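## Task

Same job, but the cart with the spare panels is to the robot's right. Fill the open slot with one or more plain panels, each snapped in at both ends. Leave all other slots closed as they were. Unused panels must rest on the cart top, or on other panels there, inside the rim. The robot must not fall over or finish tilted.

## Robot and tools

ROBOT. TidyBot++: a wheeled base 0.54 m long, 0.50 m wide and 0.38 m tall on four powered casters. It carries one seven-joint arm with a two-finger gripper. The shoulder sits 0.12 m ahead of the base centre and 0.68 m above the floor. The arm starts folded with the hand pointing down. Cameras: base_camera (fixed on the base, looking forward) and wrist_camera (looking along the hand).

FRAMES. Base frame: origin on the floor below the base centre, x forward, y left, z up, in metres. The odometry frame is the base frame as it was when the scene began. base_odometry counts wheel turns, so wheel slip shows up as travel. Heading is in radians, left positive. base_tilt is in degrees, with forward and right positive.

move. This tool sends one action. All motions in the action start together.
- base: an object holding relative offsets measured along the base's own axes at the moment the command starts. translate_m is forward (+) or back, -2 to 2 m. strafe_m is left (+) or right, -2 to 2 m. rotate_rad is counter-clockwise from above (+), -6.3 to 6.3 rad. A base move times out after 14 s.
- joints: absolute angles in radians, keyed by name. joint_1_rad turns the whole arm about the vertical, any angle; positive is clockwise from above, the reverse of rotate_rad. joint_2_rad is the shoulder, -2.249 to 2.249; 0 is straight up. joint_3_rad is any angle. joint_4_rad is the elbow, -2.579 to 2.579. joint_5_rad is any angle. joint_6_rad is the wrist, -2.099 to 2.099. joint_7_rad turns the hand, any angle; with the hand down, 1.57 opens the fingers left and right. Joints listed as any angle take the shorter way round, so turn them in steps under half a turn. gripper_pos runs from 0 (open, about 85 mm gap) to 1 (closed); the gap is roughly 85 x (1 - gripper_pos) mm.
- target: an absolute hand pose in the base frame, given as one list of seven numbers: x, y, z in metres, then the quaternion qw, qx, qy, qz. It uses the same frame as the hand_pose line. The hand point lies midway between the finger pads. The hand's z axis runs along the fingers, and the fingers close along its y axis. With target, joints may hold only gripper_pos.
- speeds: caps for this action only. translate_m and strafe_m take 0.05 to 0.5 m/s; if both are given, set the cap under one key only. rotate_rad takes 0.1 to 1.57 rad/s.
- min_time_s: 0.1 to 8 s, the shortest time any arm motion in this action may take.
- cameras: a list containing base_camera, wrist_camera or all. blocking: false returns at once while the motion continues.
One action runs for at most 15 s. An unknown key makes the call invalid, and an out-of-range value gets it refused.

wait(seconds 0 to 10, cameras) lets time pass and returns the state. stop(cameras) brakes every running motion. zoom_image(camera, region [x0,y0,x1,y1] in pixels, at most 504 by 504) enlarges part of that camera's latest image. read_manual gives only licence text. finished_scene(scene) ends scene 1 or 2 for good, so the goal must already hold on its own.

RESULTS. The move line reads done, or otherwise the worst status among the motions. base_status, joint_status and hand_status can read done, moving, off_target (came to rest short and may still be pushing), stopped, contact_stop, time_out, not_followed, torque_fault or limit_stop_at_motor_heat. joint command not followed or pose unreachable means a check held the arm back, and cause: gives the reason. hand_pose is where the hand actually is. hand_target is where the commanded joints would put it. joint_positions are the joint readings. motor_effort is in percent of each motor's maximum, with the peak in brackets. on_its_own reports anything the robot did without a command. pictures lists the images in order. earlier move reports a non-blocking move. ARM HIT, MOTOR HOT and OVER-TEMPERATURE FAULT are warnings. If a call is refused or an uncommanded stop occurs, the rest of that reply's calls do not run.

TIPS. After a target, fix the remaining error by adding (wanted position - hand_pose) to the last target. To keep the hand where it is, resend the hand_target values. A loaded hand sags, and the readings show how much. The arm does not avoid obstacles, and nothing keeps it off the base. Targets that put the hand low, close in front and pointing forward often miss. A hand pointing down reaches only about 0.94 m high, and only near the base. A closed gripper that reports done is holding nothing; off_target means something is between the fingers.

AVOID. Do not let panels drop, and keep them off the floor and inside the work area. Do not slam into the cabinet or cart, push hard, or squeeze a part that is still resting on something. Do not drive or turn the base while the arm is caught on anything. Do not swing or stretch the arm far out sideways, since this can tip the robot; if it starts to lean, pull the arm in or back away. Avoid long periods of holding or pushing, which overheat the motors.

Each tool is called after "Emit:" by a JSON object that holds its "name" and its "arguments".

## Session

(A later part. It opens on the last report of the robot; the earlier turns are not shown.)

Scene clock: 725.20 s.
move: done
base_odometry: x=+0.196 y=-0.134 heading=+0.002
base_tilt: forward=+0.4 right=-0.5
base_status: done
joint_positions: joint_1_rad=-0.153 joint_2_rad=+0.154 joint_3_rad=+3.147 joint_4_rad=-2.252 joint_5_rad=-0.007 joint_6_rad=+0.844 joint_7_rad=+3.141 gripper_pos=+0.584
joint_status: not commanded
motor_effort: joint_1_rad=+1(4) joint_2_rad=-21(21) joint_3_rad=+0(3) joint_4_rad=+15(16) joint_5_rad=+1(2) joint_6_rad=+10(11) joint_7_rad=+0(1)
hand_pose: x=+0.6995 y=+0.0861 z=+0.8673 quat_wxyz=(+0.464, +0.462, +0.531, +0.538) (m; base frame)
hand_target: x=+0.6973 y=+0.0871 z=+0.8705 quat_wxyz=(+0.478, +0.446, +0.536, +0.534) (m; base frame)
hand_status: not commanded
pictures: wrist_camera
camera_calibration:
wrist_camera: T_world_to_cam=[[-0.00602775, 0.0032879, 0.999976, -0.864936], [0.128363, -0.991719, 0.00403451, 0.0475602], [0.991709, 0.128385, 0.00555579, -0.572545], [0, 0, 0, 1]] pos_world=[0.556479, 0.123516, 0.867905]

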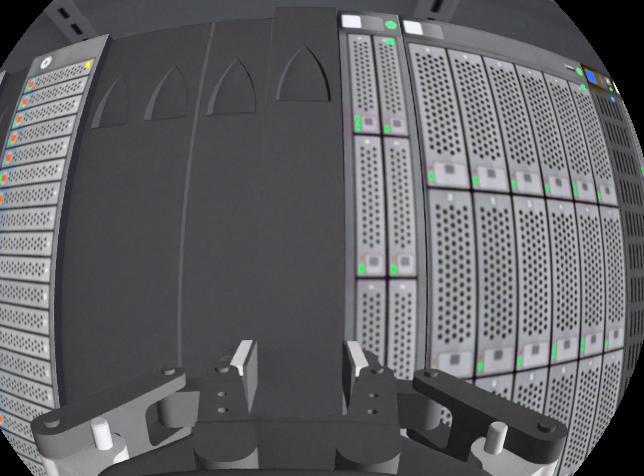

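Emit:
{"name": "move", "arguments": {"base": {"translate_m": 0.0, "strafe_m": 0.0015}, "speeds": {"strafe_m": 0.05}, "cameras": ["wrist_camera"]}}

Emit:
{"name": "zoom_image", "arguments": {"camera": "wrist_camera", "region": [250, 0, 350, 90]}}

Emit:
{"name": "move", "arguments": {"base": {"translate_m": 0.0, "strafe_m": 0.0015}, "speeds": {"strafe_m": 0.05}, "cameras": ["wrist_camera"]}}

Emit:
{"name": "zoom_image", "arguments": {"camera": "wrist_camera", "region": [250, 0, 350, 90]}}

Scene clock: 779.13 s.
move: done
base_odometry: x=+0.195 y=-0.132 heading=+0.001
base_tilt: forward=+0.3 right=-0.5
base_status: done
joint_positions: joint_1_rad=-0.153 joint_2_rad=+0.154 joint_3_rad=+3.147 joint_4_rad=-2.252 joint_5_rad=-0.007 joint_6_rad=+0.844 joint_7_rad=+3.141 gripper_pos=+0.584
joint_status: not commanded
motor_effort: joint_1_rad=+0(3) joint_2_rad=-21(21) joint_3_rad=+0(3) joint_4_rad=+15(16) joint_5_rad=+0(2) joint_6_rad=+10(10) joint_7_rad=+0(1)
hand_pose: x=+0.6995 y=+0.0861 z=+0.8673 quat_wxyz=(+0.464, +0.462, +0.531, +0.538) (m; base frame)
hand_target: x=+0.6973 y=+0.0871 z=+0.8705 quat_wxyz=(+0.478, +0.446, +0.536, +0.534) (m; base frame)
hand_status: not commanded
pictures: wrist_camera
camera_calibration:
wrist_camera: T_world_to_cam=[[-0.00602759, 0.00328668, 0.999976, -0.864936], [0.128363, -0.991719, 0.00403328, 0.0475613], [0.991709, 0.128385, 0.00555579, -0.572545], [0, 0, 0, 1]] pos_world=[0.556479, 0.123516, 0.867905]

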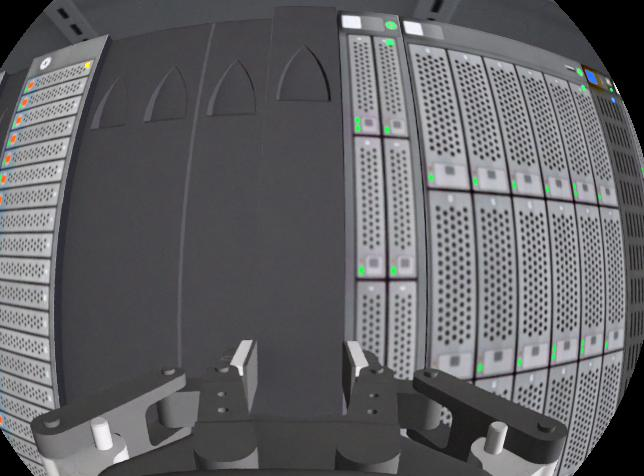

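Scaled by 5.040.

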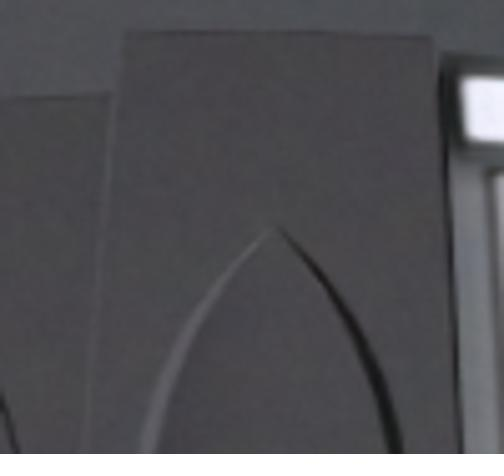

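Scene clock: 779.60 s.
move: done
base_odometry: x=+0.195 y=-0.131 heading=+0.001
base_tilt: forward=+0.3 right=-0.5
base_status: done
joint_positions: joint_1_rad=-0.153 joint_2_rad=+0.154 joint_3_rad=+3.147 joint_4_rad=-2.252 joint_5_rad=-0.007 joint_6_rad=+0.844 joint_7_rad=+3.141 gripper_pos=+0.584
joint_status: not commanded
motor_effort: joint_1_rad=+0(2) joint_2_rad=-21(22) joint_3_rad=+0(1) joint_4_rad=+15(16) joint_5_rad=+0(1) joint_6_rad=+10(10) joint_7_rad=+0(1)
hand_pose: x=+0.6995 y=+0.0861 z=+0.8673 quat_wxyz=(+0.464, +0.462, +0.531, +0.538) (m; base frame)
hand_target: x=+0.6973 y=+0.0871 z=+0.8705 quat_wxyz=(+0.478, +0.446, +0.536, +0.534) (m; base frame)
hand_status: not commanded
pictures: wrist_camera
camera_calibration:
wrist_camera: T_world_to_cam=[[-0.00602759, 0.00328668, 0.999976, -0.864936], [0.128363, -0.991719, 0.00403328, 0.0475613], [0.991709, 0.128385, 0.00555579, -0.572545], [0, 0, 0, 1]] pos_world=[0.556479, 0.123516, 0.867905]

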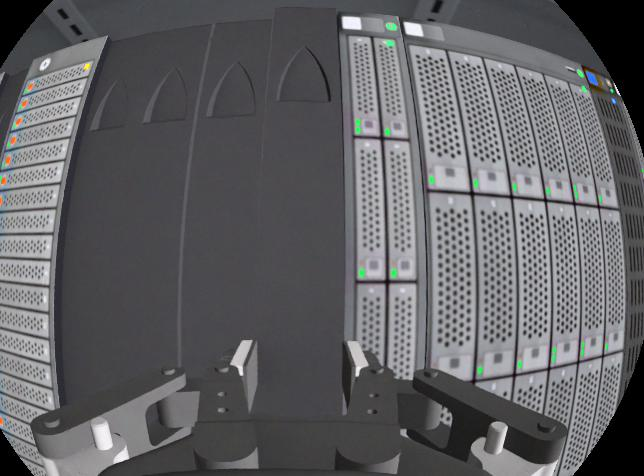

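Scaled by 5.040.

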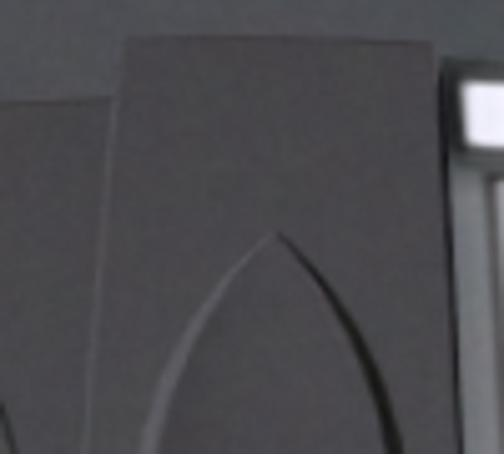

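Emit:
{"name": "move", "arguments": {"base": {"translate_m": 0.0, "strafe_m": -0.002}, "speeds": {"strafe_m": 0.05}, "cameras": ["wrist_camera"]}}

Emit:
{"name": "zoom_image", "arguments": {"camera": "wrist_camera", "region": [250, 0, 350, 90]}}

Emit:
{"name": "move", "arguments": {"base": {"translate_m": 0.0, "strafe_m": -0.002}, "speeds": {"strafe_m": 0.05}, "cameras": ["wrist_camera"]}}

Emit:
{"name": "zoom_image", "arguments": {"camera": "wrist_camera", "region": [250, 0, 350, 90]}}

Scene clock: 800.50 s.
move: done
base_odometry: x=+0.195 y=-0.133 heading=+0.001
base_tilt: forward=+0.3 right=-0.5
base_status: done
joint_positions: joint_1_rad=-0.153 joint_2_rad=+0.154 joint_3_rad=+3.147 joint_4_rad=-2.252 joint_5_rad=-0.007 joint_6_rad=+0.844 joint_7_rad=+3.141 gripper_pos=+0.584
joint_status: not commanded
motor_effort: joint_1_rad=+0(2) joint_2_rad=-20(22) joint_3_rad=-1(1) joint_4_rad=+16(16) joint_5_rad=+1(1) joint_6_rad=+10(11) joint_7_rad=-1(1)
hand_pose: x=+0.6995 y=+0.0861 z=+0.8673 quat_wxyz=(+0.464, +0.462, +0.531, +0.538) (m; base frame)
hand_target: x=+0.6973 y=+0.0871 z=+0.8705 quat_wxyz=(+0.478, +0.446, +0.536, +0.534) (m; base frame)
hand_status: not commanded
pictures: wrist_camera
camera_calibration:
wrist_camera: T_world_to_cam=[[-0.00602759, 0.00328668, 0.999976, -0.864936], [0.128363, -0.991719, 0.00403328, 0.0475613], [0.991709, 0.128385, 0.00555579, -0.572545], [0, 0, 0, 1]] pos_world=[0.556479, 0.123516, 0.867905]

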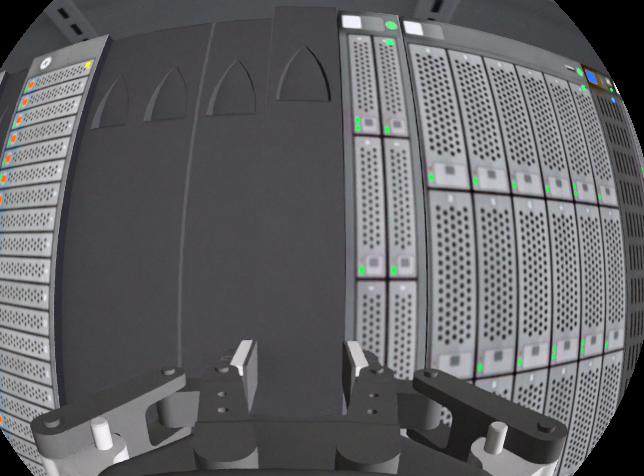

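Scaled by 5.040.

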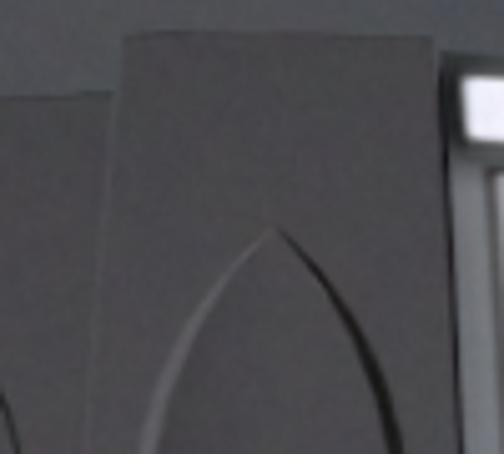

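Scene clock: 800.97 s.
move: done
base_odometry: x=+0.196 y=-0.135 heading=+0.002
base_tilt: forward=+0.4 right=-0.5
base_status: done
joint_positions: joint_1_rad=-0.153 joint_2_rad=+0.154 joint_3_rad=+3.147 joint_4_rad=-2.252 joint_5_rad=-0.007 joint_6_rad=+0.844 joint_7_rad=+3.141 gripper_pos=+0.584
joint_status: not commanded
motor_effort: joint_1_rad=+1(3) joint_2_rad=-20(22) joint_3_rad=+0(3) joint_4_rad=+15(16) joint_5_rad=+1(1) joint_6_rad=+9(10) joint_7_rad=+0(1)
hand_pose: x=+0.6995 y=+0.0861 z=+0.8673 quat_wxyz=(+0.464, +0.462, +0.531, +0.538) (m; base frame)
hand_target: x=+0.6973 y=+0.0871 z=+0.8705 quat_wxyz=(+0.478, +0.446, +0.536, +0.534) (m; base frame)
hand_status: not commanded
pictures: wrist_camera
camera_calibration:
wrist_camera: T_world_to_cam=[[-0.00602759, 0.00328668, 0.999976, -0.864937], [0.128363, -0.991719, 0.00403328, 0.0475741], [0.991709, 0.128385, 0.00555579, -0.572445], [0, 0, 0, 1]] pos_world=[0.556379, 0.123516, 0.867905]

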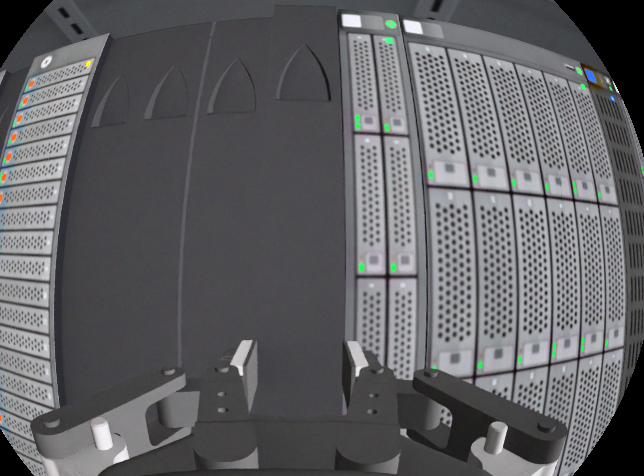

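Scaled by 5.040.

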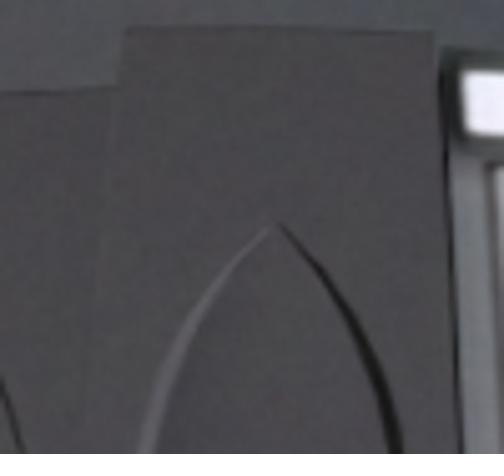

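Emit:
{"name": "move", "arguments": {"base": {"translate_m": -0.002, "strafe_m": 0.003}, "speeds": {"strafe_m": 0.05}, "cameras": ["wrist_camera"]}}

Emit:
{"name": "zoom_image", "arguments": {"camera": "wrist_camera", "region": [250, 0, 350, 90]}}

Emit:
{"name": "move", "arguments": {"base": {"translate_m": 0.004, "strafe_m": 0.0}, "speeds": {"translate_m": 0.05}, "cameras": ["wrist_camera"]}}

Emit:
{"name": "zoom_image", "arguments": {"camera": "wrist_camera", "region": [250, 0, 350, 90]}}

Scene clock: 814.70 s.
move: done
base_odometry: x=+0.194 y=-0.132 heading=+0.001
base_tilt: forward=+0.3 right=-0.5
base_status: done
joint_positions: joint_1_rad=-0.153 joint_2_rad=+0.154 joint_3_rad=+3.147 joint_4_rad=-2.252 joint_5_rad=-0.007 joint_6_rad=+0.844 joint_7_rad=+3.141 gripper_pos=+0.584
joint_status: not commanded
motor_effort: joint_1_rad=+0(3) joint_2_rad=-21(21) joint_3_rad=+0(2) joint_4_rad=+15(16) joint_5_rad=+1(1) joint_6_rad=+10(11) joint_7_rad=-1(1)
hand_pose: x=+0.6995 y=+0.0861 z=+0.8673 quat_wxyz=(+0.464, +0.462, +0.531, +0.538) (m; base frame)
hand_target: x=+0.6973 y=+0.0871 z=+0.8705 quat_wxyz=(+0.478, +0.446, +0.536, +0.534) (m; base frame)
hand_status: not commanded
pictures: wrist_camera
camera_calibration:
wrist_camera: T_world_to_cam=[[-0.00602759, 0.00328668, 0.999976, -0.864937], [0.128363, -0.991719, 0.00403328, 0.0475741], [0.991709, 0.128385, 0.00555579, -0.572445], [0, 0, 0, 1]] pos_world=[0.556379, 0.123516, 0.867905]

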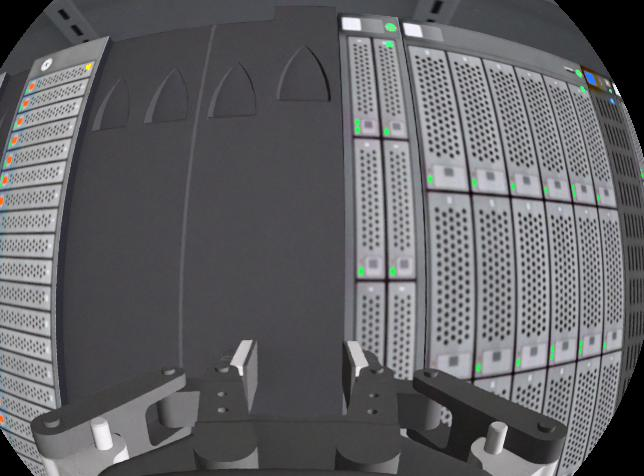

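Scaled by 5.040.

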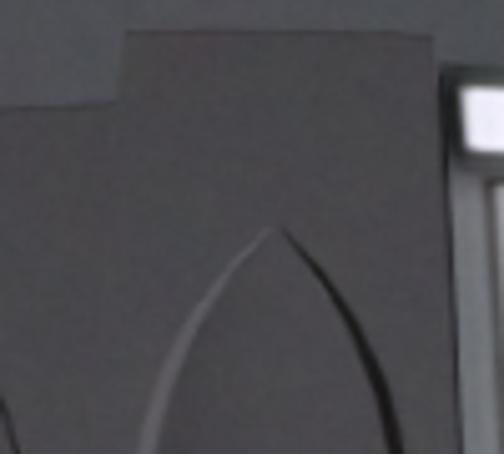

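Scene clock: 815.27 s.
move: done
base_odometry: x=+0.198 y=-0.132 heading=+0.002
base_tilt: forward=+0.3 right=-0.5
base_status: done
joint_positions: joint_1_rad=-0.153 joint_2_rad=+0.154 joint_3_rad=+3.147 joint_4_rad=-2.252 joint_5_rad=-0.007 joint_6_rad=+0.844 joint_7_rad=+3.141 gripper_pos=+0.584
joint_status: not commanded
motor_effort: joint_1_rad=+0(1) joint_2_rad=-21(22) joint_3_rad=+0(1) joint_4_rad=+16(16) joint_5_rad=+1(2) joint_6_rad=+10(11) joint_7_rad=-1(1)
hand_pose: x=+0.6994 y=+0.0861 z=+0.8674 quat_wxyz=(+0.464, +0.462, +0.531, +0.538) (m; base frame)
hand_target: x=+0.6973 y=+0.0871 z=+0.8705 quat_wxyz=(+0.478, +0.446, +0.536, +0.534) (m; base frame)
hand_status: not commanded
pictures: wrist_camera
camera_calibration:
wrist_camera: T_world_to_cam=[[-0.00612678, 0.00327403, 0.999976, -0.864879], [0.128363, -0.991719, 0.00403347, 0.0475742], [0.991708, 0.128385, 0.00565578, -0.572532], [0, 0, 0, 1]] pos_world=[0.556379, 0.123516, 0.867905]

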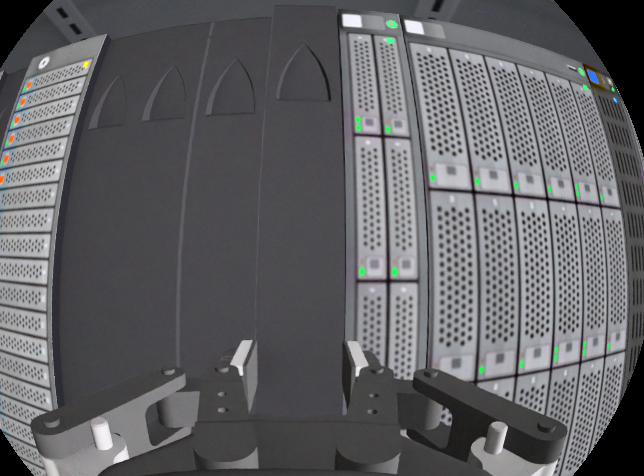

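Scaled by 5.040.

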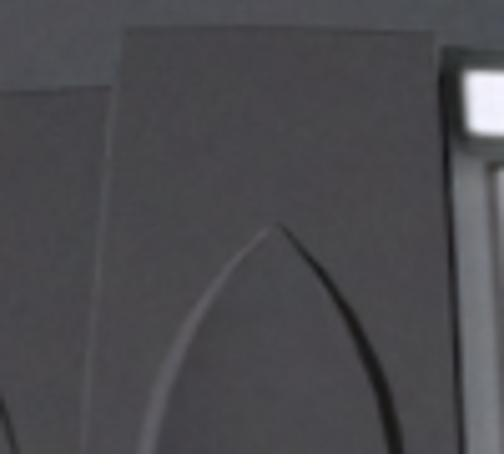

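Emit:
{"name": "move", "arguments": {"base": {"translate_m": -0.085, "strafe_m": 0.0}, "speeds": {"translate_m": 0.08}}}

Emit:
{"name": "move", "arguments": {"base": {"translate_m": 0.0, "strafe_m": -0.06}, "speeds": {"strafe_m": 0.08}, "cameras": ["wrist_camera"]}}

Emit:
{"name": "zoom_image", "arguments": {"camera": "wrist_camera", "region": [240, 0, 380, 120]}}

Emit:
{"name": "zoom_image", "arguments": {"camera": "wrist_camera", "region": [260, 10, 340, 80]}}

Scene clock: 827.80 s.
move: done
base_odometry: x=+0.112 y=-0.132 heading=+0.002
base_tilt: forward=+0.3 right=-0.4
base_status: done
joint_positions: joint_1_rad=-0.153 joint_2_rad=+0.154 joint_3_rad=+3.147 joint_4_rad=-2.252 joint_5_rad=-0.007 joint_6_rad=+0.844 joint_7_rad=+3.141 gripper_pos=+0.584
joint_status: not commanded
motor_effort: joint_1_rad=+1(2) joint_2_rad=-20(22) joint_3_rad=+0(1) joint_4_rad=+15(16) joint_5_rad=+1(2) joint_6_rad=+10(10) joint_7_rad=-1(1)
hand_pose: x=+0.6994 y=+0.0861 z=+0.8674 quat_wxyz=(+0.464, +0.462, +0.531, +0.538) (m; base frame)
hand_target: x=+0.6973 y=+0.0871 z=+0.8705 quat_wxyz=(+0.478, +0.446, +0.536, +0.534) (m; base frame)
hand_status: not commanded
pictures: none

Scene clock: 829.10 s.
move: done
base_odometry: x=+0.112 y=-0.192 heading=+0.001
base_tilt: forward=+0.3 right=-0.5
base_status: done
joint_positions: joint_1_rad=-0.153 joint_2_rad=+0.154 joint_3_rad=+3.147 joint_4_rad=-2.252 joint_5_rad=-0.007 joint_6_rad=+0.844 joint_7_rad=+3.141 gripper_pos=+0.584
joint_status: not commanded
motor_effort: joint_1_rad=+0(3) joint_2_rad=-20(21) joint_3_rad=+0(1) joint_4_rad=+15(16) joint_5_rad=+1(2) joint_6_rad=+10(10) joint_7_rad=-1(1)
hand_pose: x=+0.6994 y=+0.0861 z=+0.8674 quat_wxyz=(+0.464, +0.462, +0.531, +0.538) (m; base frame)
hand_target: x=+0.6973 y=+0.0871 z=+0.8705 quat_wxyz=(+0.478, +0.446, +0.536, +0.534) (m; base frame)
hand_status: not commanded
pictures: wrist_camera
camera_calibration:
wrist_camera: T_world_to_cam=[[-0.00612678, 0.00327403, 0.999976, -0.864879], [0.128363, -0.991719, 0.00403347, 0.0475742], [0.991708, 0.128385, 0.00565578, -0.572532], [0, 0, 0, 1]] pos_world=[0.556379, 0.123516, 0.867905]

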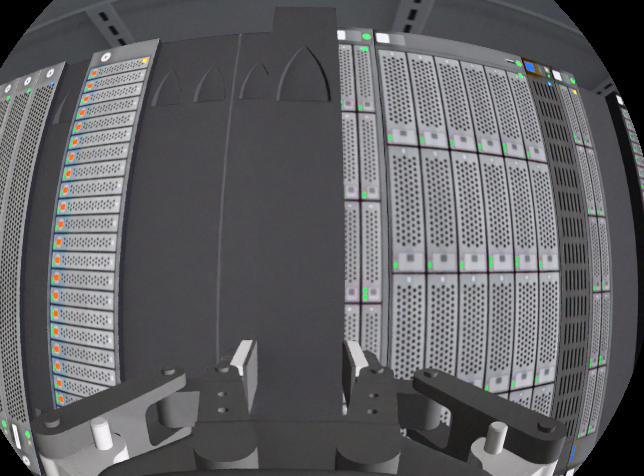

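Scaled by 3.600.

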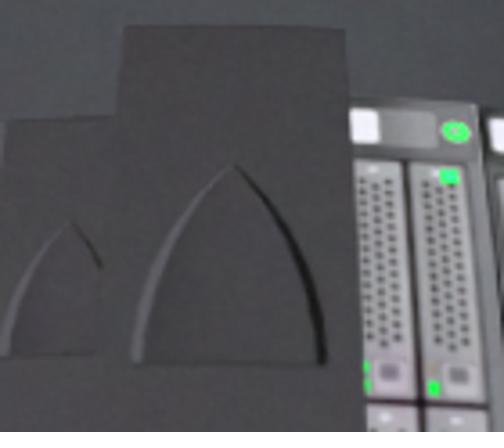

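Scaled by 6.300.

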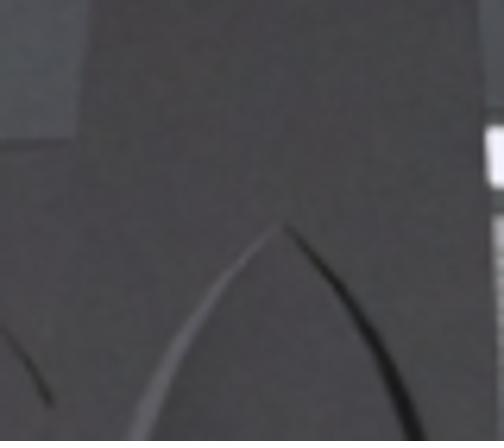

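Emit:
{"name": "move", "arguments": {"base": {"translate_m": 0.0, "strafe_m": 0.055}, "speeds": {"strafe_m": 0.1}, "joints": {"joint_2_rad": 0.025}, "min_time_s": 2.0, "cameras": ["wrist_camera"]}}

Emit:
{"name": "zoom_image", "arguments": {"camera": "wrist_camera", "region": [150, 30, 290, 150]}}

Emit:
{"name": "zoom_image", "arguments": {"camera": "wrist_camera", "region": [200, 40, 270, 110]}}

Scene clock: 838.03 s.
move: done
base_odometry: x=+0.112 y=-0.137 heading=+0.001
base_tilt: forward=+0.4 right=-0.5
base_status: done
joint_positions: joint_1_rad=-0.153 joint_2_rad=+0.043 joint_3_rad=+3.147 joint_4_rad=-2.252 joint_5_rad=-0.007 joint_6_rad=+0.844 joint_7_rad=+3.141 gripper_pos=+0.584
joint_status: all done
motor_effort: joint_1_rad=+1(3) joint_2_rad=-18(22) joint_3_rad=+0(2) joint_4_rad=+17(17) joint_5_rad=+1(2) joint_6_rad=+10(11) joint_7_rad=-1(1)
hand_pose: x=+0.6756 y=+0.0824 z=+0.9312 quat_wxyz=(+0.488, +0.436, +0.500, +0.567) (m; base frame)
hand_target: x=+0.6680 y=+0.0825 z=+0.9453 quat_wxyz=(+0.507, +0.416, +0.498, +0.568) (m; base frame)
hand_status: not commanded
pictures: wrist_camera
camera_calibration:
wrist_camera: T_world_to_cam=[[-0.115521, -0.013569, 0.993212, -0.8472], [0.128106, -0.99176, 0.00135096, 0.0494579], [0.985009, 0.127393, 0.116307, -0.647217], [0, 0, 0, 1]] pos_world=[0.53331, 0.120005, 0.916659]

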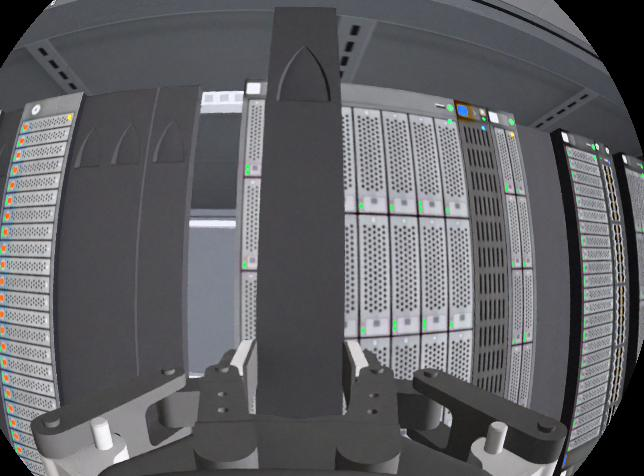

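Scaled by 3.600.

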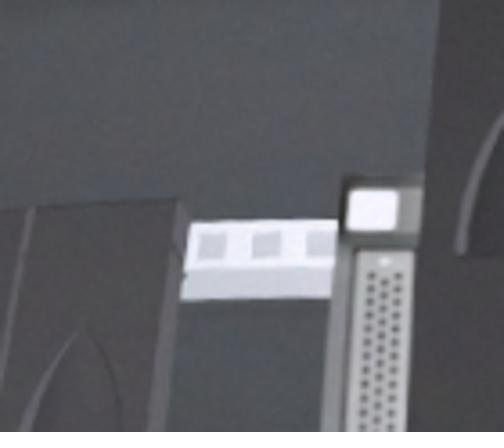

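Scaled by 7.200.

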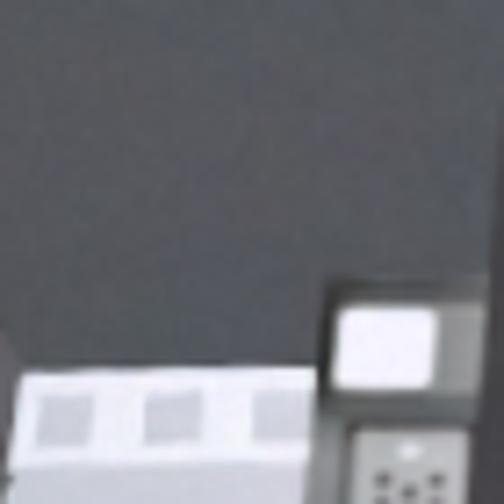

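Emit:
{"name": "zoom_image", "arguments": {"camera": "wrist_camera", "region": [190, 75, 250, 125]}}

Emit:
{"name": "zoom_image", "arguments": {"camera": "wrist_camera", "region": [190, 85, 220, 115]}}

Emit:
{"name": "zoom_image", "arguments": {"camera": "wrist_camera", "region": [225, 75, 265, 115]}}

Emit:
{"name": "zoom_image", "arguments": {"camera": "wrist_camera", "region": [120, 70, 210, 130]}}

Scaled by 8.400.

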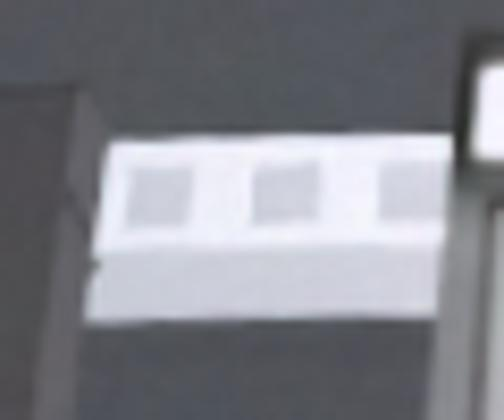

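Scaled by 16.800.

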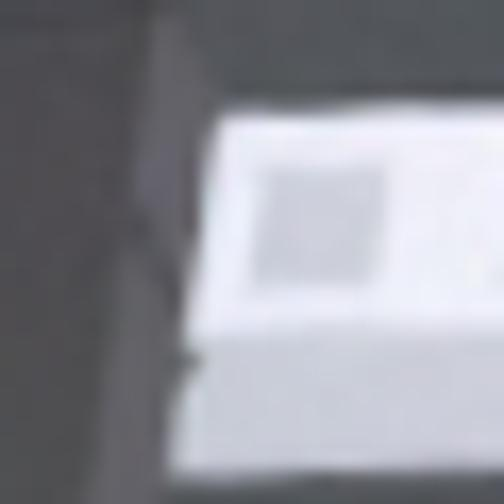

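Scaled by 12.600.

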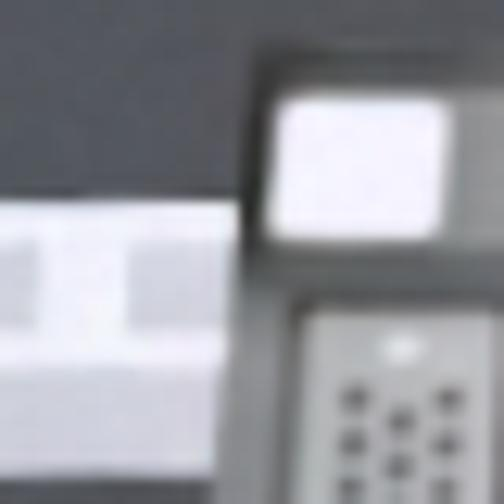

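Scaled by 5.600.

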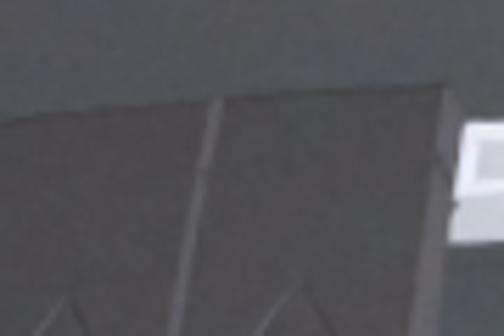

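Emit:
{"name": "move", "arguments": {"joints": {"joint_2_rad": 0.176}, "min_time_s": 2.0}}

Scene clock: 876.80 s.
move: done
base_odometry: x=+0.112 y=-0.137 heading=+0.001
base_tilt: forward=+0.3 right=-0.4
base_status: not commanded
joint_positions: joint_1_rad=-0.153 joint_2_rad=+0.151 joint_3_rad=+3.147 joint_4_rad=-2.252 joint_5_rad=-0.007 joint_6_rad=+0.844 joint_7_rad=+3.141 gripper_pos=+0.584
joint_status: all done
motor_effort: joint_1_rad=+1(2) joint_2_rad=-21(21) joint_3_rad=+0(0) joint_4_rad=+16(17) joint_5_rad=+1(1) joint_6_rad=+10(11) joint_7_rad=+0(2)
hand_pose: x=+0.6990 y=+0.0860 z=+0.8688 quat_wxyz=(+0.464, +0.462, +0.530, +0.538) (m; base frame)
hand_target: x=+0.7009 y=+0.0876 z=+0.8588 quat_wxyz=(+0.473, +0.451, +0.541, +0.529) (m; base frame)
hand_status: not commanded
pictures: none

Emit:
{"name": "move", "arguments": {"joints": {"joint_2_rad": 0.1785}, "min_time_s": 1.0}}

Emit:
{"name": "move", "arguments": {"base": {"translate_m": 0.04, "strafe_m": 0.004}, "speeds": {"translate_m": 0.1}}}

Scene clock: 880.27 s.
move: done
base_odometry: x=+0.112 y=-0.137 heading=+0.001
base_tilt: forward=+0.3 right=-0.5
base_status: not commanded
joint_positions: joint_1_rad=-0.153 joint_2_rad=+0.151 joint_3_rad=+3.147 joint_4_rad=-2.252 joint_5_rad=-0.007 joint_6_rad=+0.844 joint_7_rad=+3.141 gripper_pos=+0.584
joint_status: all done
motor_effort: joint_1_rad=+1(1) joint_2_rad=-20(21) joint_3_rad=+0(0) joint_4_rad=+15(16) joint_5_rad=+1(1) joint_6_rad=+10(10) joint_7_rad=-1(1)
hand_pose: x=+0.6990 y=+0.0860 z=+0.8688 quat_wxyz=(+0.464, +0.462, +0.530, +0.538) (m; base frame)
hand_target: x=+0.7013 y=+0.0877 z=+0.8573 quat_wxyz=(+0.473, +0.451, +0.542, +0.529) (m; base frame)
hand_status: not commanded
pictures: none

Scene clock: 881.23 s.
move: done
base_odometry: x=+0.152 y=-0.133 heading=+0.001
base_tilt: forward=+0.4 right=-0.5
base_status: done
joint_positions: joint_1_rad=-0.153 joint_2_rad=+0.159 joint_3_rad=+3.147 joint_4_rad=-2.252 joint_5_rad=-0.007 joint_6_rad=+0.844 joint_7_rad=+3.141 gripper_pos=+0.584
joint_status: not commanded
motor_effort: joint_1_rad=+0(1) joint_2_rad=-21(22) joint_3_rad=+0(1) joint_4_rad=+15(17) joint_5_rad=+1(1) joint_6_rad=+10(10) joint_7_rad=+0(1)
hand_pose: x=+0.7005 y=+0.0863 z=+0.8640 quat_wxyz=(+0.463, +0.464, +0.532, +0.536) (m; base frame)
hand_target: x=+0.7013 y=+0.0877 z=+0.8573 quat_wxyz=(+0.473, +0.451, +0.542, +0.529) (m; base frame)
hand_status: not commanded
pictures: none

Emit:
{"name": "move", "arguments": {"joints": {"joint_2_rad": 0.138}, "min_time_s": 1.0}}

Scene clock: 885.20 s.
move: done
base_odometry: x=+0.152 y=-0.133 heading=+0.001
base_tilt: forward=+0.3 right=-0.5
base_status: not commanded
joint_positions: joint_1_rad=-0.153 joint_2_rad=+0.157 joint_3_rad=+3.147 joint_4_rad=-2.252 joint_5_rad=-0.007 joint_6_rad=+0.844 joint_7_rad=+3.141 gripper_pos=+0.584
joint_status: all done
motor_effort: joint_1_rad=+0(1) joint_2_rad=-20(22) joint_3_rad=+0(0) joint_4_rad=+16(16) joint_5_rad=+1(1) joint_6_rad=+10(11) joint_7_rad=-1(1)
hand_pose: x=+0.7000 y=+0.0862 z=+0.8657 quat_wxyz=(+0.463, +0.463, +0.532, +0.537) (m; base frame)
hand_target: x=+0.6938 y=+0.0865 z=+0.8810 quat_wxyz=(+0.482, +0.442, +0.531, +0.539) (m; base frame)
hand_status: not commanded
pictures: none

Emit:
{"name": "move", "arguments": {"joints": {"joint_2_rad": 0.1355}, "min_time_s": 1.0}}

Scene clock: 891.27 s.
move: done
base_odometry: x=+0.152 y=-0.133 heading=+0.001
base_tilt: forward=+0.3 right=-0.4
base_status: not commanded
joint_positions: joint_1_rad=-0.153 joint_2_rad=+0.156 joint_3_rad=+3.147 joint_4_rad=-2.252 joint_5_rad=-0.007 joint_6_rad=+0.844 joint_7_rad=+3.141 gripper_pos=+0.584
joint_status: all done
motor_effort: joint_1_rad=+1(1) joint_2_rad=-21(22) joint_3_rad=+0(1) joint_4_rad=+15(16) joint_5_rad=+1(2) joint_6_rad=+10(11) joint_7_rad=-1(1)
hand_pose: x=+0.7000 y=+0.0862 z=+0.8657 quat_wxyz=(+0.463, +0.463, +0.532, +0.537) (m; base frame)
hand_target: x=+0.6933 y=+0.0864 z=+0.8825 quat_wxyz=(+0.482, +0.442, +0.530, +0.540) (m; base frame)
hand_status: not commanded
pictures: none

Emit:
{"name": "move", "arguments": {"joints": {"joint_2_rad": 0.1335}, "min_time_s": 1.0}}

Scene clock: 894.23 s.
move: done
base_odometry: x=+0.152 y=-0.133 heading=+0.001
base_tilt: forward=+0.4 right=-0.4
base_status: not commanded
joint_positions: joint_1_rad=-0.153 joint_2_rad=+0.155 joint_3_rad=+3.147 joint_4_rad=-2.252 joint_5_rad=-0.007 joint_6_rad=+0.844 joint_7_rad=+3.141 gripper_pos=+0.584
joint_status: all done
motor_effort: joint_1_rad=+0(1) joint_2_rad=-21(22) joint_3_rad=+0(0) joint_4_rad=+15(16) joint_5_rad=+0(1) joint_6_rad=+9(10) joint_7_rad=-1(1)
hand_pose: x=+0.6997 y=+0.0861 z=+0.8667 quat_wxyz=(+0.464, +0.463, +0.531, +0.537) (m; base frame)
hand_target: x=+0.6929 y=+0.0864 z=+0.8836 quat_wxyz=(+0.483, +0.441, +0.529, +0.540) (m; base frame)
hand_status: not commanded
pictures: none

Emit:
{"name": "move", "arguments": {"joints": {"joint_2_rad": 0.1322}, "min_time_s": 1.0}}

Scene clock: 896.97 s.
move: done
base_odometry: x=+0.152 y=-0.133 heading=+0.001
base_tilt: forward=+0.3 right=-0.4
base_status: not commanded
joint_positions: joint_1_rad=-0.153 joint_2_rad=+0.154 joint_3_rad=+3.147 joint_4_rad=-2.252 joint_5_rad=-0.007 joint_6_rad=+0.844 joint_7_rad=+3.141 gripper_pos=+0.584
joint_status: all done
motor_effort: joint_1_rad=+1(2) joint_2_rad=-20(22) joint_3_rad=+0(0) joint_4_rad=+16(16) joint_5_rad=+1(1) joint_6_rad=+10(11) joint_7_rad=-1(1)
hand_pose: x=+0.6994 y=+0.0861 z=+0.8674 quat_wxyz=(+0.464, +0.462, +0.531, +0.538) (m; base frame)
hand_target: x=+0.6927 y=+0.0863 z=+0.8844 quat_wxyz=(+0.483, +0.441, +0.529, +0.541) (m; base frame)
hand_status: not commanded
pictures: none

Emit:
{"name": "move", "arguments": {"joints": {"joint_2_rad": 0.156}, "min_time_s": 0.5}}

Emit:
{"name": "move", "arguments": {"base": {"translate_m": 0.034, "strafe_m": 0.0}, "speeds": {"translate_m": 0.06}, "cameras": ["wrist_camera"]}}

Emit:
{"name": "zoom_image", "arguments": {"camera": "wrist_camera", "region": [250, 0, 350, 90]}}

Emit:
{"name": "zoom_image", "arguments": {"camera": "wrist_camera", "region": [325, 60, 365, 100]}}

Emit:
{"name": "zoom_image", "arguments": {"camera": "wrist_camera", "region": [325, 260, 365, 300]}}

Scene clock: 902.47 s.
move: done
base_odometry: x=+0.152 y=-0.133 heading=+0.001
base_tilt: forward=+0.3 right=-0.4
base_status: not commanded
joint_positions: joint_1_rad=-0.153 joint_2_rad=+0.154 joint_3_rad=+3.147 joint_4_rad=-2.252 joint_5_rad=-0.007 joint_6_rad=+0.844 joint_7_rad=+3.141 gripper_pos=+0.584
joint_status: all done
motor_effort: joint_1_rad=+1(1) joint_2_rad=-20(22) joint_3_rad=+0(0) joint_4_rad=+16(16) joint_5_rad=+1(1) joint_6_rad=+10(11) joint_7_rad=-1(1)
hand_pose: x=+0.6994 y=+0.0861 z=+0.8674 quat_wxyz=(+0.464, +0.462, +0.531, +0.538) (m; base frame)
hand_target: x=+0.6973 y=+0.0871 z=+0.8705 quat_wxyz=(+0.478, +0.446, +0.536, +0.534) (m; base frame)
hand_status: not commanded
pictures: none

Scene clock: 903.53 s.
move: done
base_odometry: x=+0.187 y=-0.133 heading=+0.001
base_tilt: forward=+0.4 right=-0.5
base_status: done
joint_positions: joint_1_rad=-0.153 joint_2_rad=+0.153 joint_3_rad=+3.147 joint_4_rad=-2.252 joint_5_rad=-0.007 joint_6_rad=+0.844 joint_7_rad=+3.141 gripper_pos=+0.584
joint_status: not commanded
motor_effort: joint_1_rad=+1(2) joint_2_rad=-20(23) joint_3_rad=+0(0) joint_4_rad=+15(16) joint_5_rad=+1(1) joint_6_rad=+10(11) joint_7_rad=+0(1)
hand_pose: x=+0.6994 y=+0.0861 z=+0.8675 quat_wxyz=(+0.464, +0.462, +0.531, +0.538) (m; base frame)
hand_target: x=+0.6973 y=+0.0871 z=+0.8705 quat_wxyz=(+0.478, +0.446, +0.536, +0.534) (m; base frame)
hand_status: not commanded
pictures: wrist_camera
camera_calibration:
wrist_camera: T_world_to_cam=[[-0.00632516, 0.00324875, 0.999975, -0.864865], [0.128362, -0.991719, 0.00403386, 0.0475739], [0.991707, 0.128385, 0.00585576, -0.572705], [0, 0, 0, 1]] pos_world=[0.556379, 0.123516, 0.868005]

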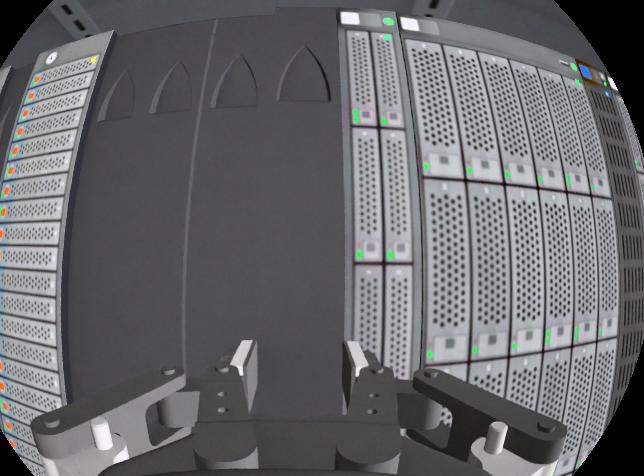

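Scaled by 5.040.

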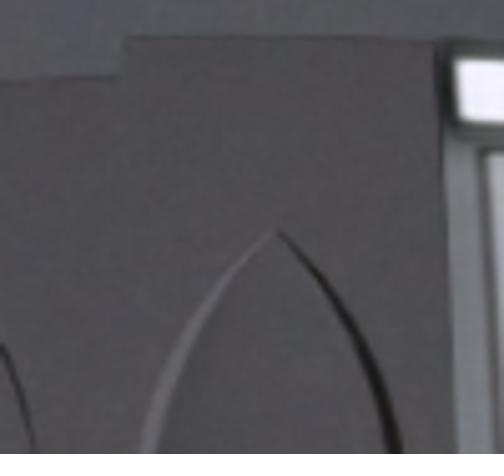

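Scaled by 12.600.

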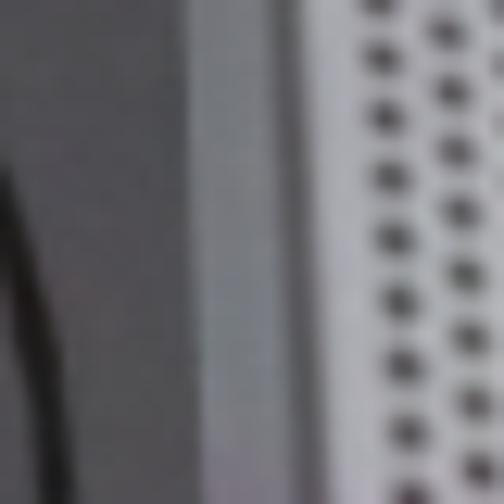

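Scaled by 12.600.

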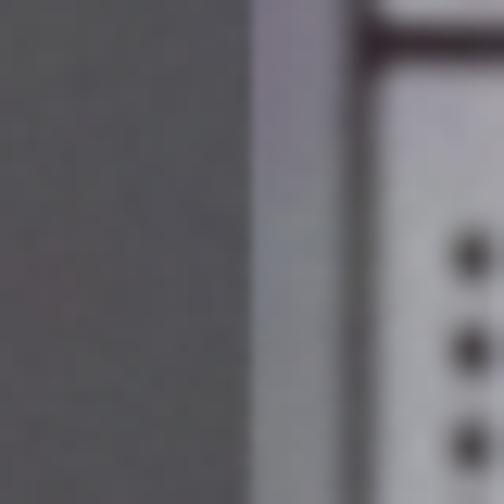

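Emit:
{"name": "zoom_image", "arguments": {"camera": "wrist_camera", "region": [400, 170, 440, 210]}}

Emit:
{"name": "zoom_image", "arguments": {"camera": "wrist_camera", "region": [380, 15, 420, 55]}}

Emit:
{"name": "zoom_image", "arguments": {"camera": "wrist_camera", "region": [195, 15, 235, 55]}}

Emit:
{"name": "zoom_image", "arguments": {"camera": "wrist_camera", "region": [260, 0, 300, 40]}}

Emit:
{"name": "zoom_image", "arguments": {"camera": "wrist_camera", "region": [315, 0, 355, 40]}}

Emit:
{"name": "zoom_image", "arguments": {"camera": "wrist_camera", "region": [165, 250, 205, 290]}}

Emit:
{"name": "zoom_image", "arguments": {"camera": "wrist_camera", "region": [400, 260, 440, 300]}}

Scaled by 12.600.

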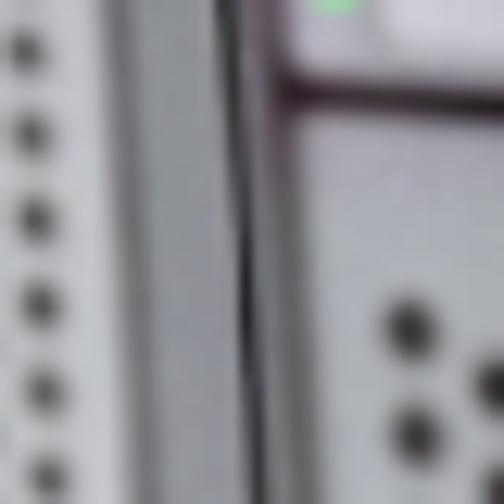

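Scaled by 12.600.

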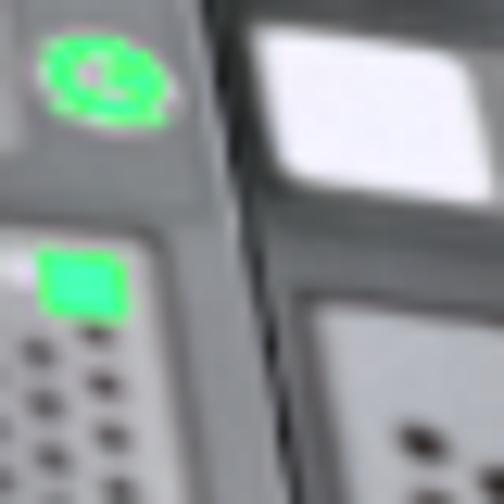

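Scaled by 12.600.

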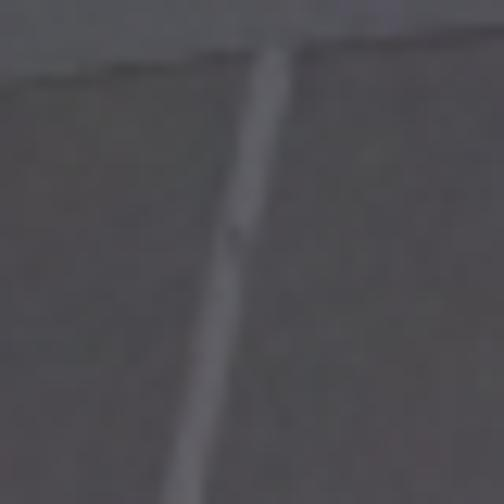

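Scaled by 12.600.

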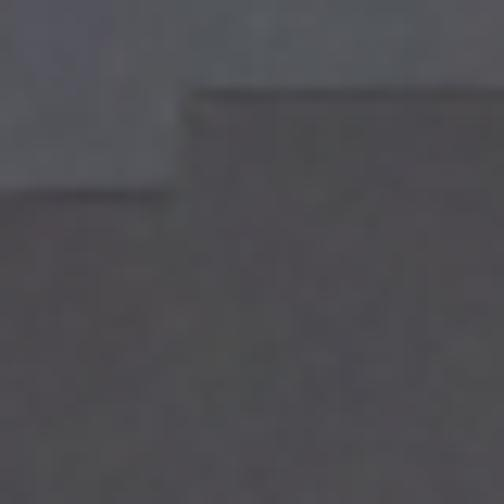

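Scaled by 12.600.

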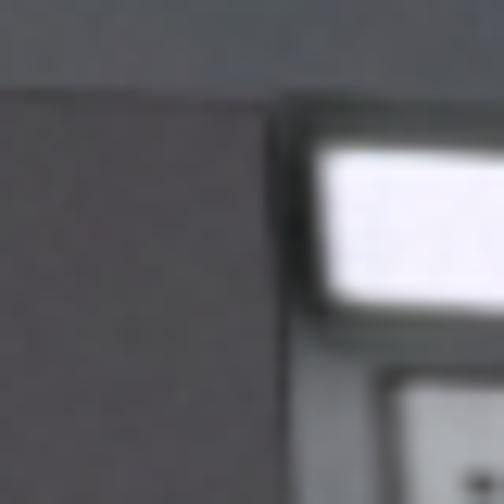

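Scaled by 12.600.

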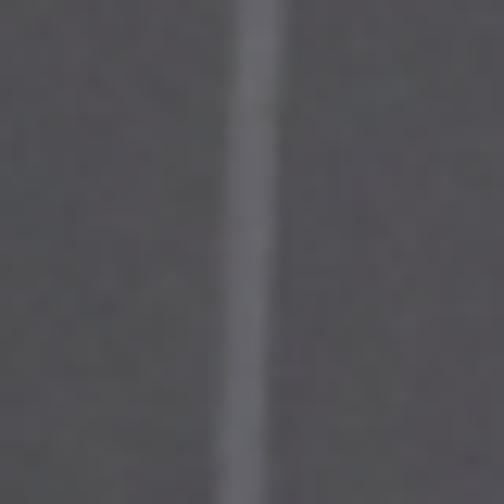

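Scaled by 12.600.

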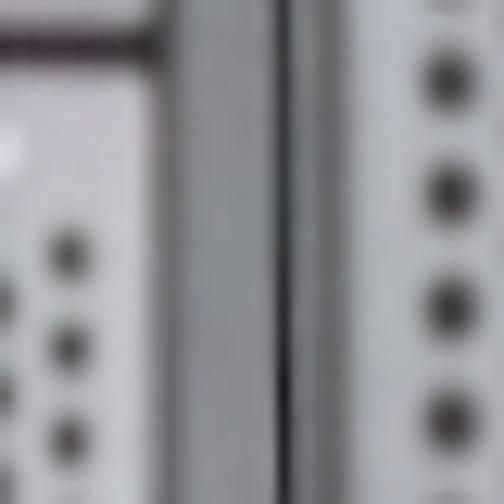

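Emit:
{"name": "move", "arguments": {"base": {"translate_m": -0.003, "strafe_m": 0.0105}, "speeds": {"strafe_m": 0.05}, "cameras": ["wrist_camera"]}}

Emit:
{"name": "zoom_image", "arguments": {"camera": "wrist_camera", "region": [250, 0, 350, 90]}}

Emit:
{"name": "zoom_image", "arguments": {"camera": "wrist_camera", "region": [315, 0, 355, 40]}}

Emit:
{"name": "zoom_image", "arguments": {"camera": "wrist_camera", "region": [400, 250, 440, 290]}}

Emit:
{"name": "zoom_image", "arguments": {"camera": "wrist_camera", "region": [170, 250, 210, 290]}}

Scene clock: 981.23 s.
move: done
base_odometry: x=+0.184 y=-0.123 heading=+0.001
base_tilt: forward=+0.3 right=-0.5
base_status: done
joint_positions: joint_1_rad=-0.153 joint_2_rad=+0.153 joint_3_rad=+3.147 joint_4_rad=-2.252 joint_5_rad=-0.007 joint_6_rad=+0.844 joint_7_rad=+3.141 gripper_pos=+0.584
joint_status: not commanded
motor_effort: joint_1_rad=+1(3) joint_2_rad=-20(21) joint_3_rad=+1(1) joint_4_rad=+16(16) joint_5_rad=+1(2) joint_6_rad=+10(10) joint_7_rad=+0(1)
hand_pose: x=+0.6994 y=+0.0861 z=+0.8675 quat_wxyz=(+0.464, +0.462, +0.531, +0.538) (m; base frame)
hand_target: x=+0.6973 y=+0.0871 z=+0.8705 quat_wxyz=(+0.478, +0.446, +0.536, +0.534) (m; base frame)
hand_status: not commanded
pictures: wrist_camera
camera_calibration:
wrist_camera: T_world_to_cam=[[-0.00632532, 0.0032481, 0.999975, -0.864865], [0.128461, -0.991706, 0.00403381, 0.0476167], [0.991694, 0.128483, 0.00585561, -0.572723], [0, 0, 0, 1]] pos_world=[0.556379, 0.123616, 0.868005]

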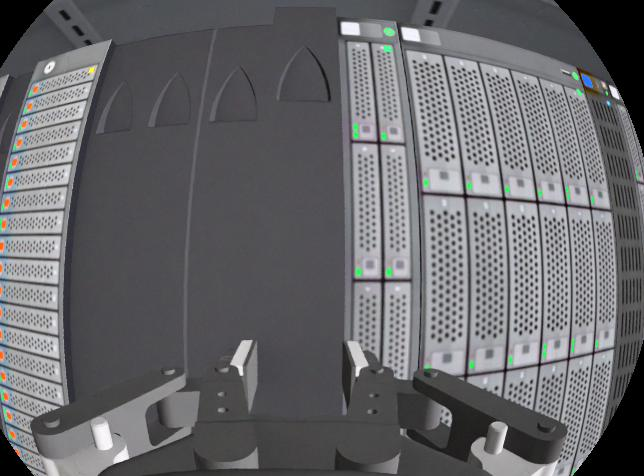

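Scaled by 5.040.

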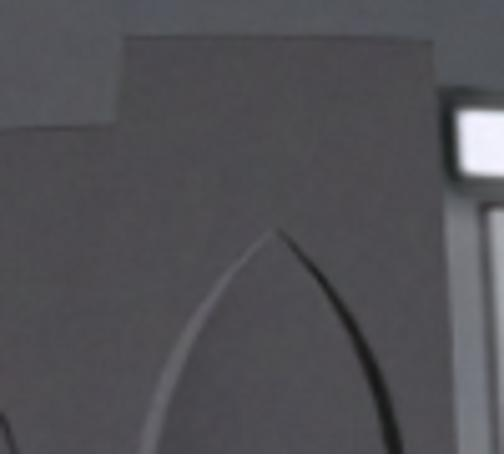

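Scaled by 12.600.

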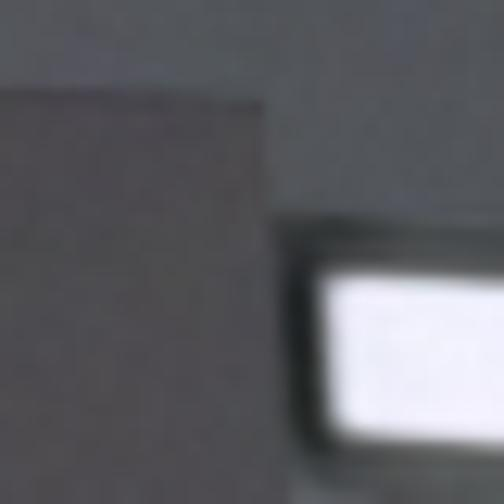

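Scaled by 12.600.

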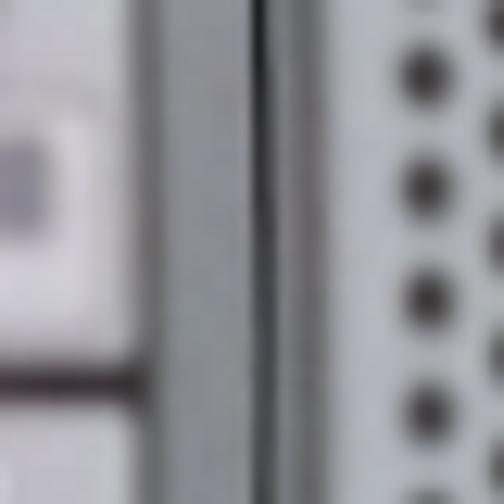

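Scaled by 12.600.

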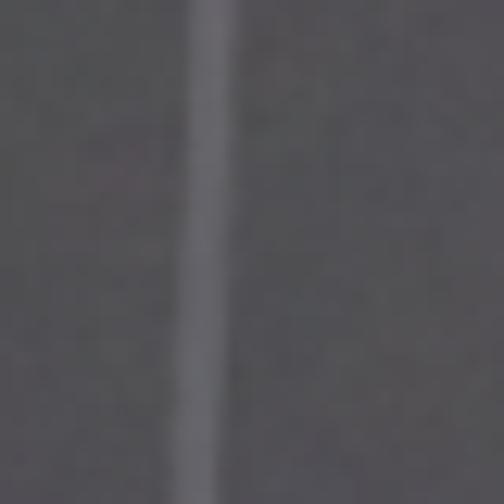

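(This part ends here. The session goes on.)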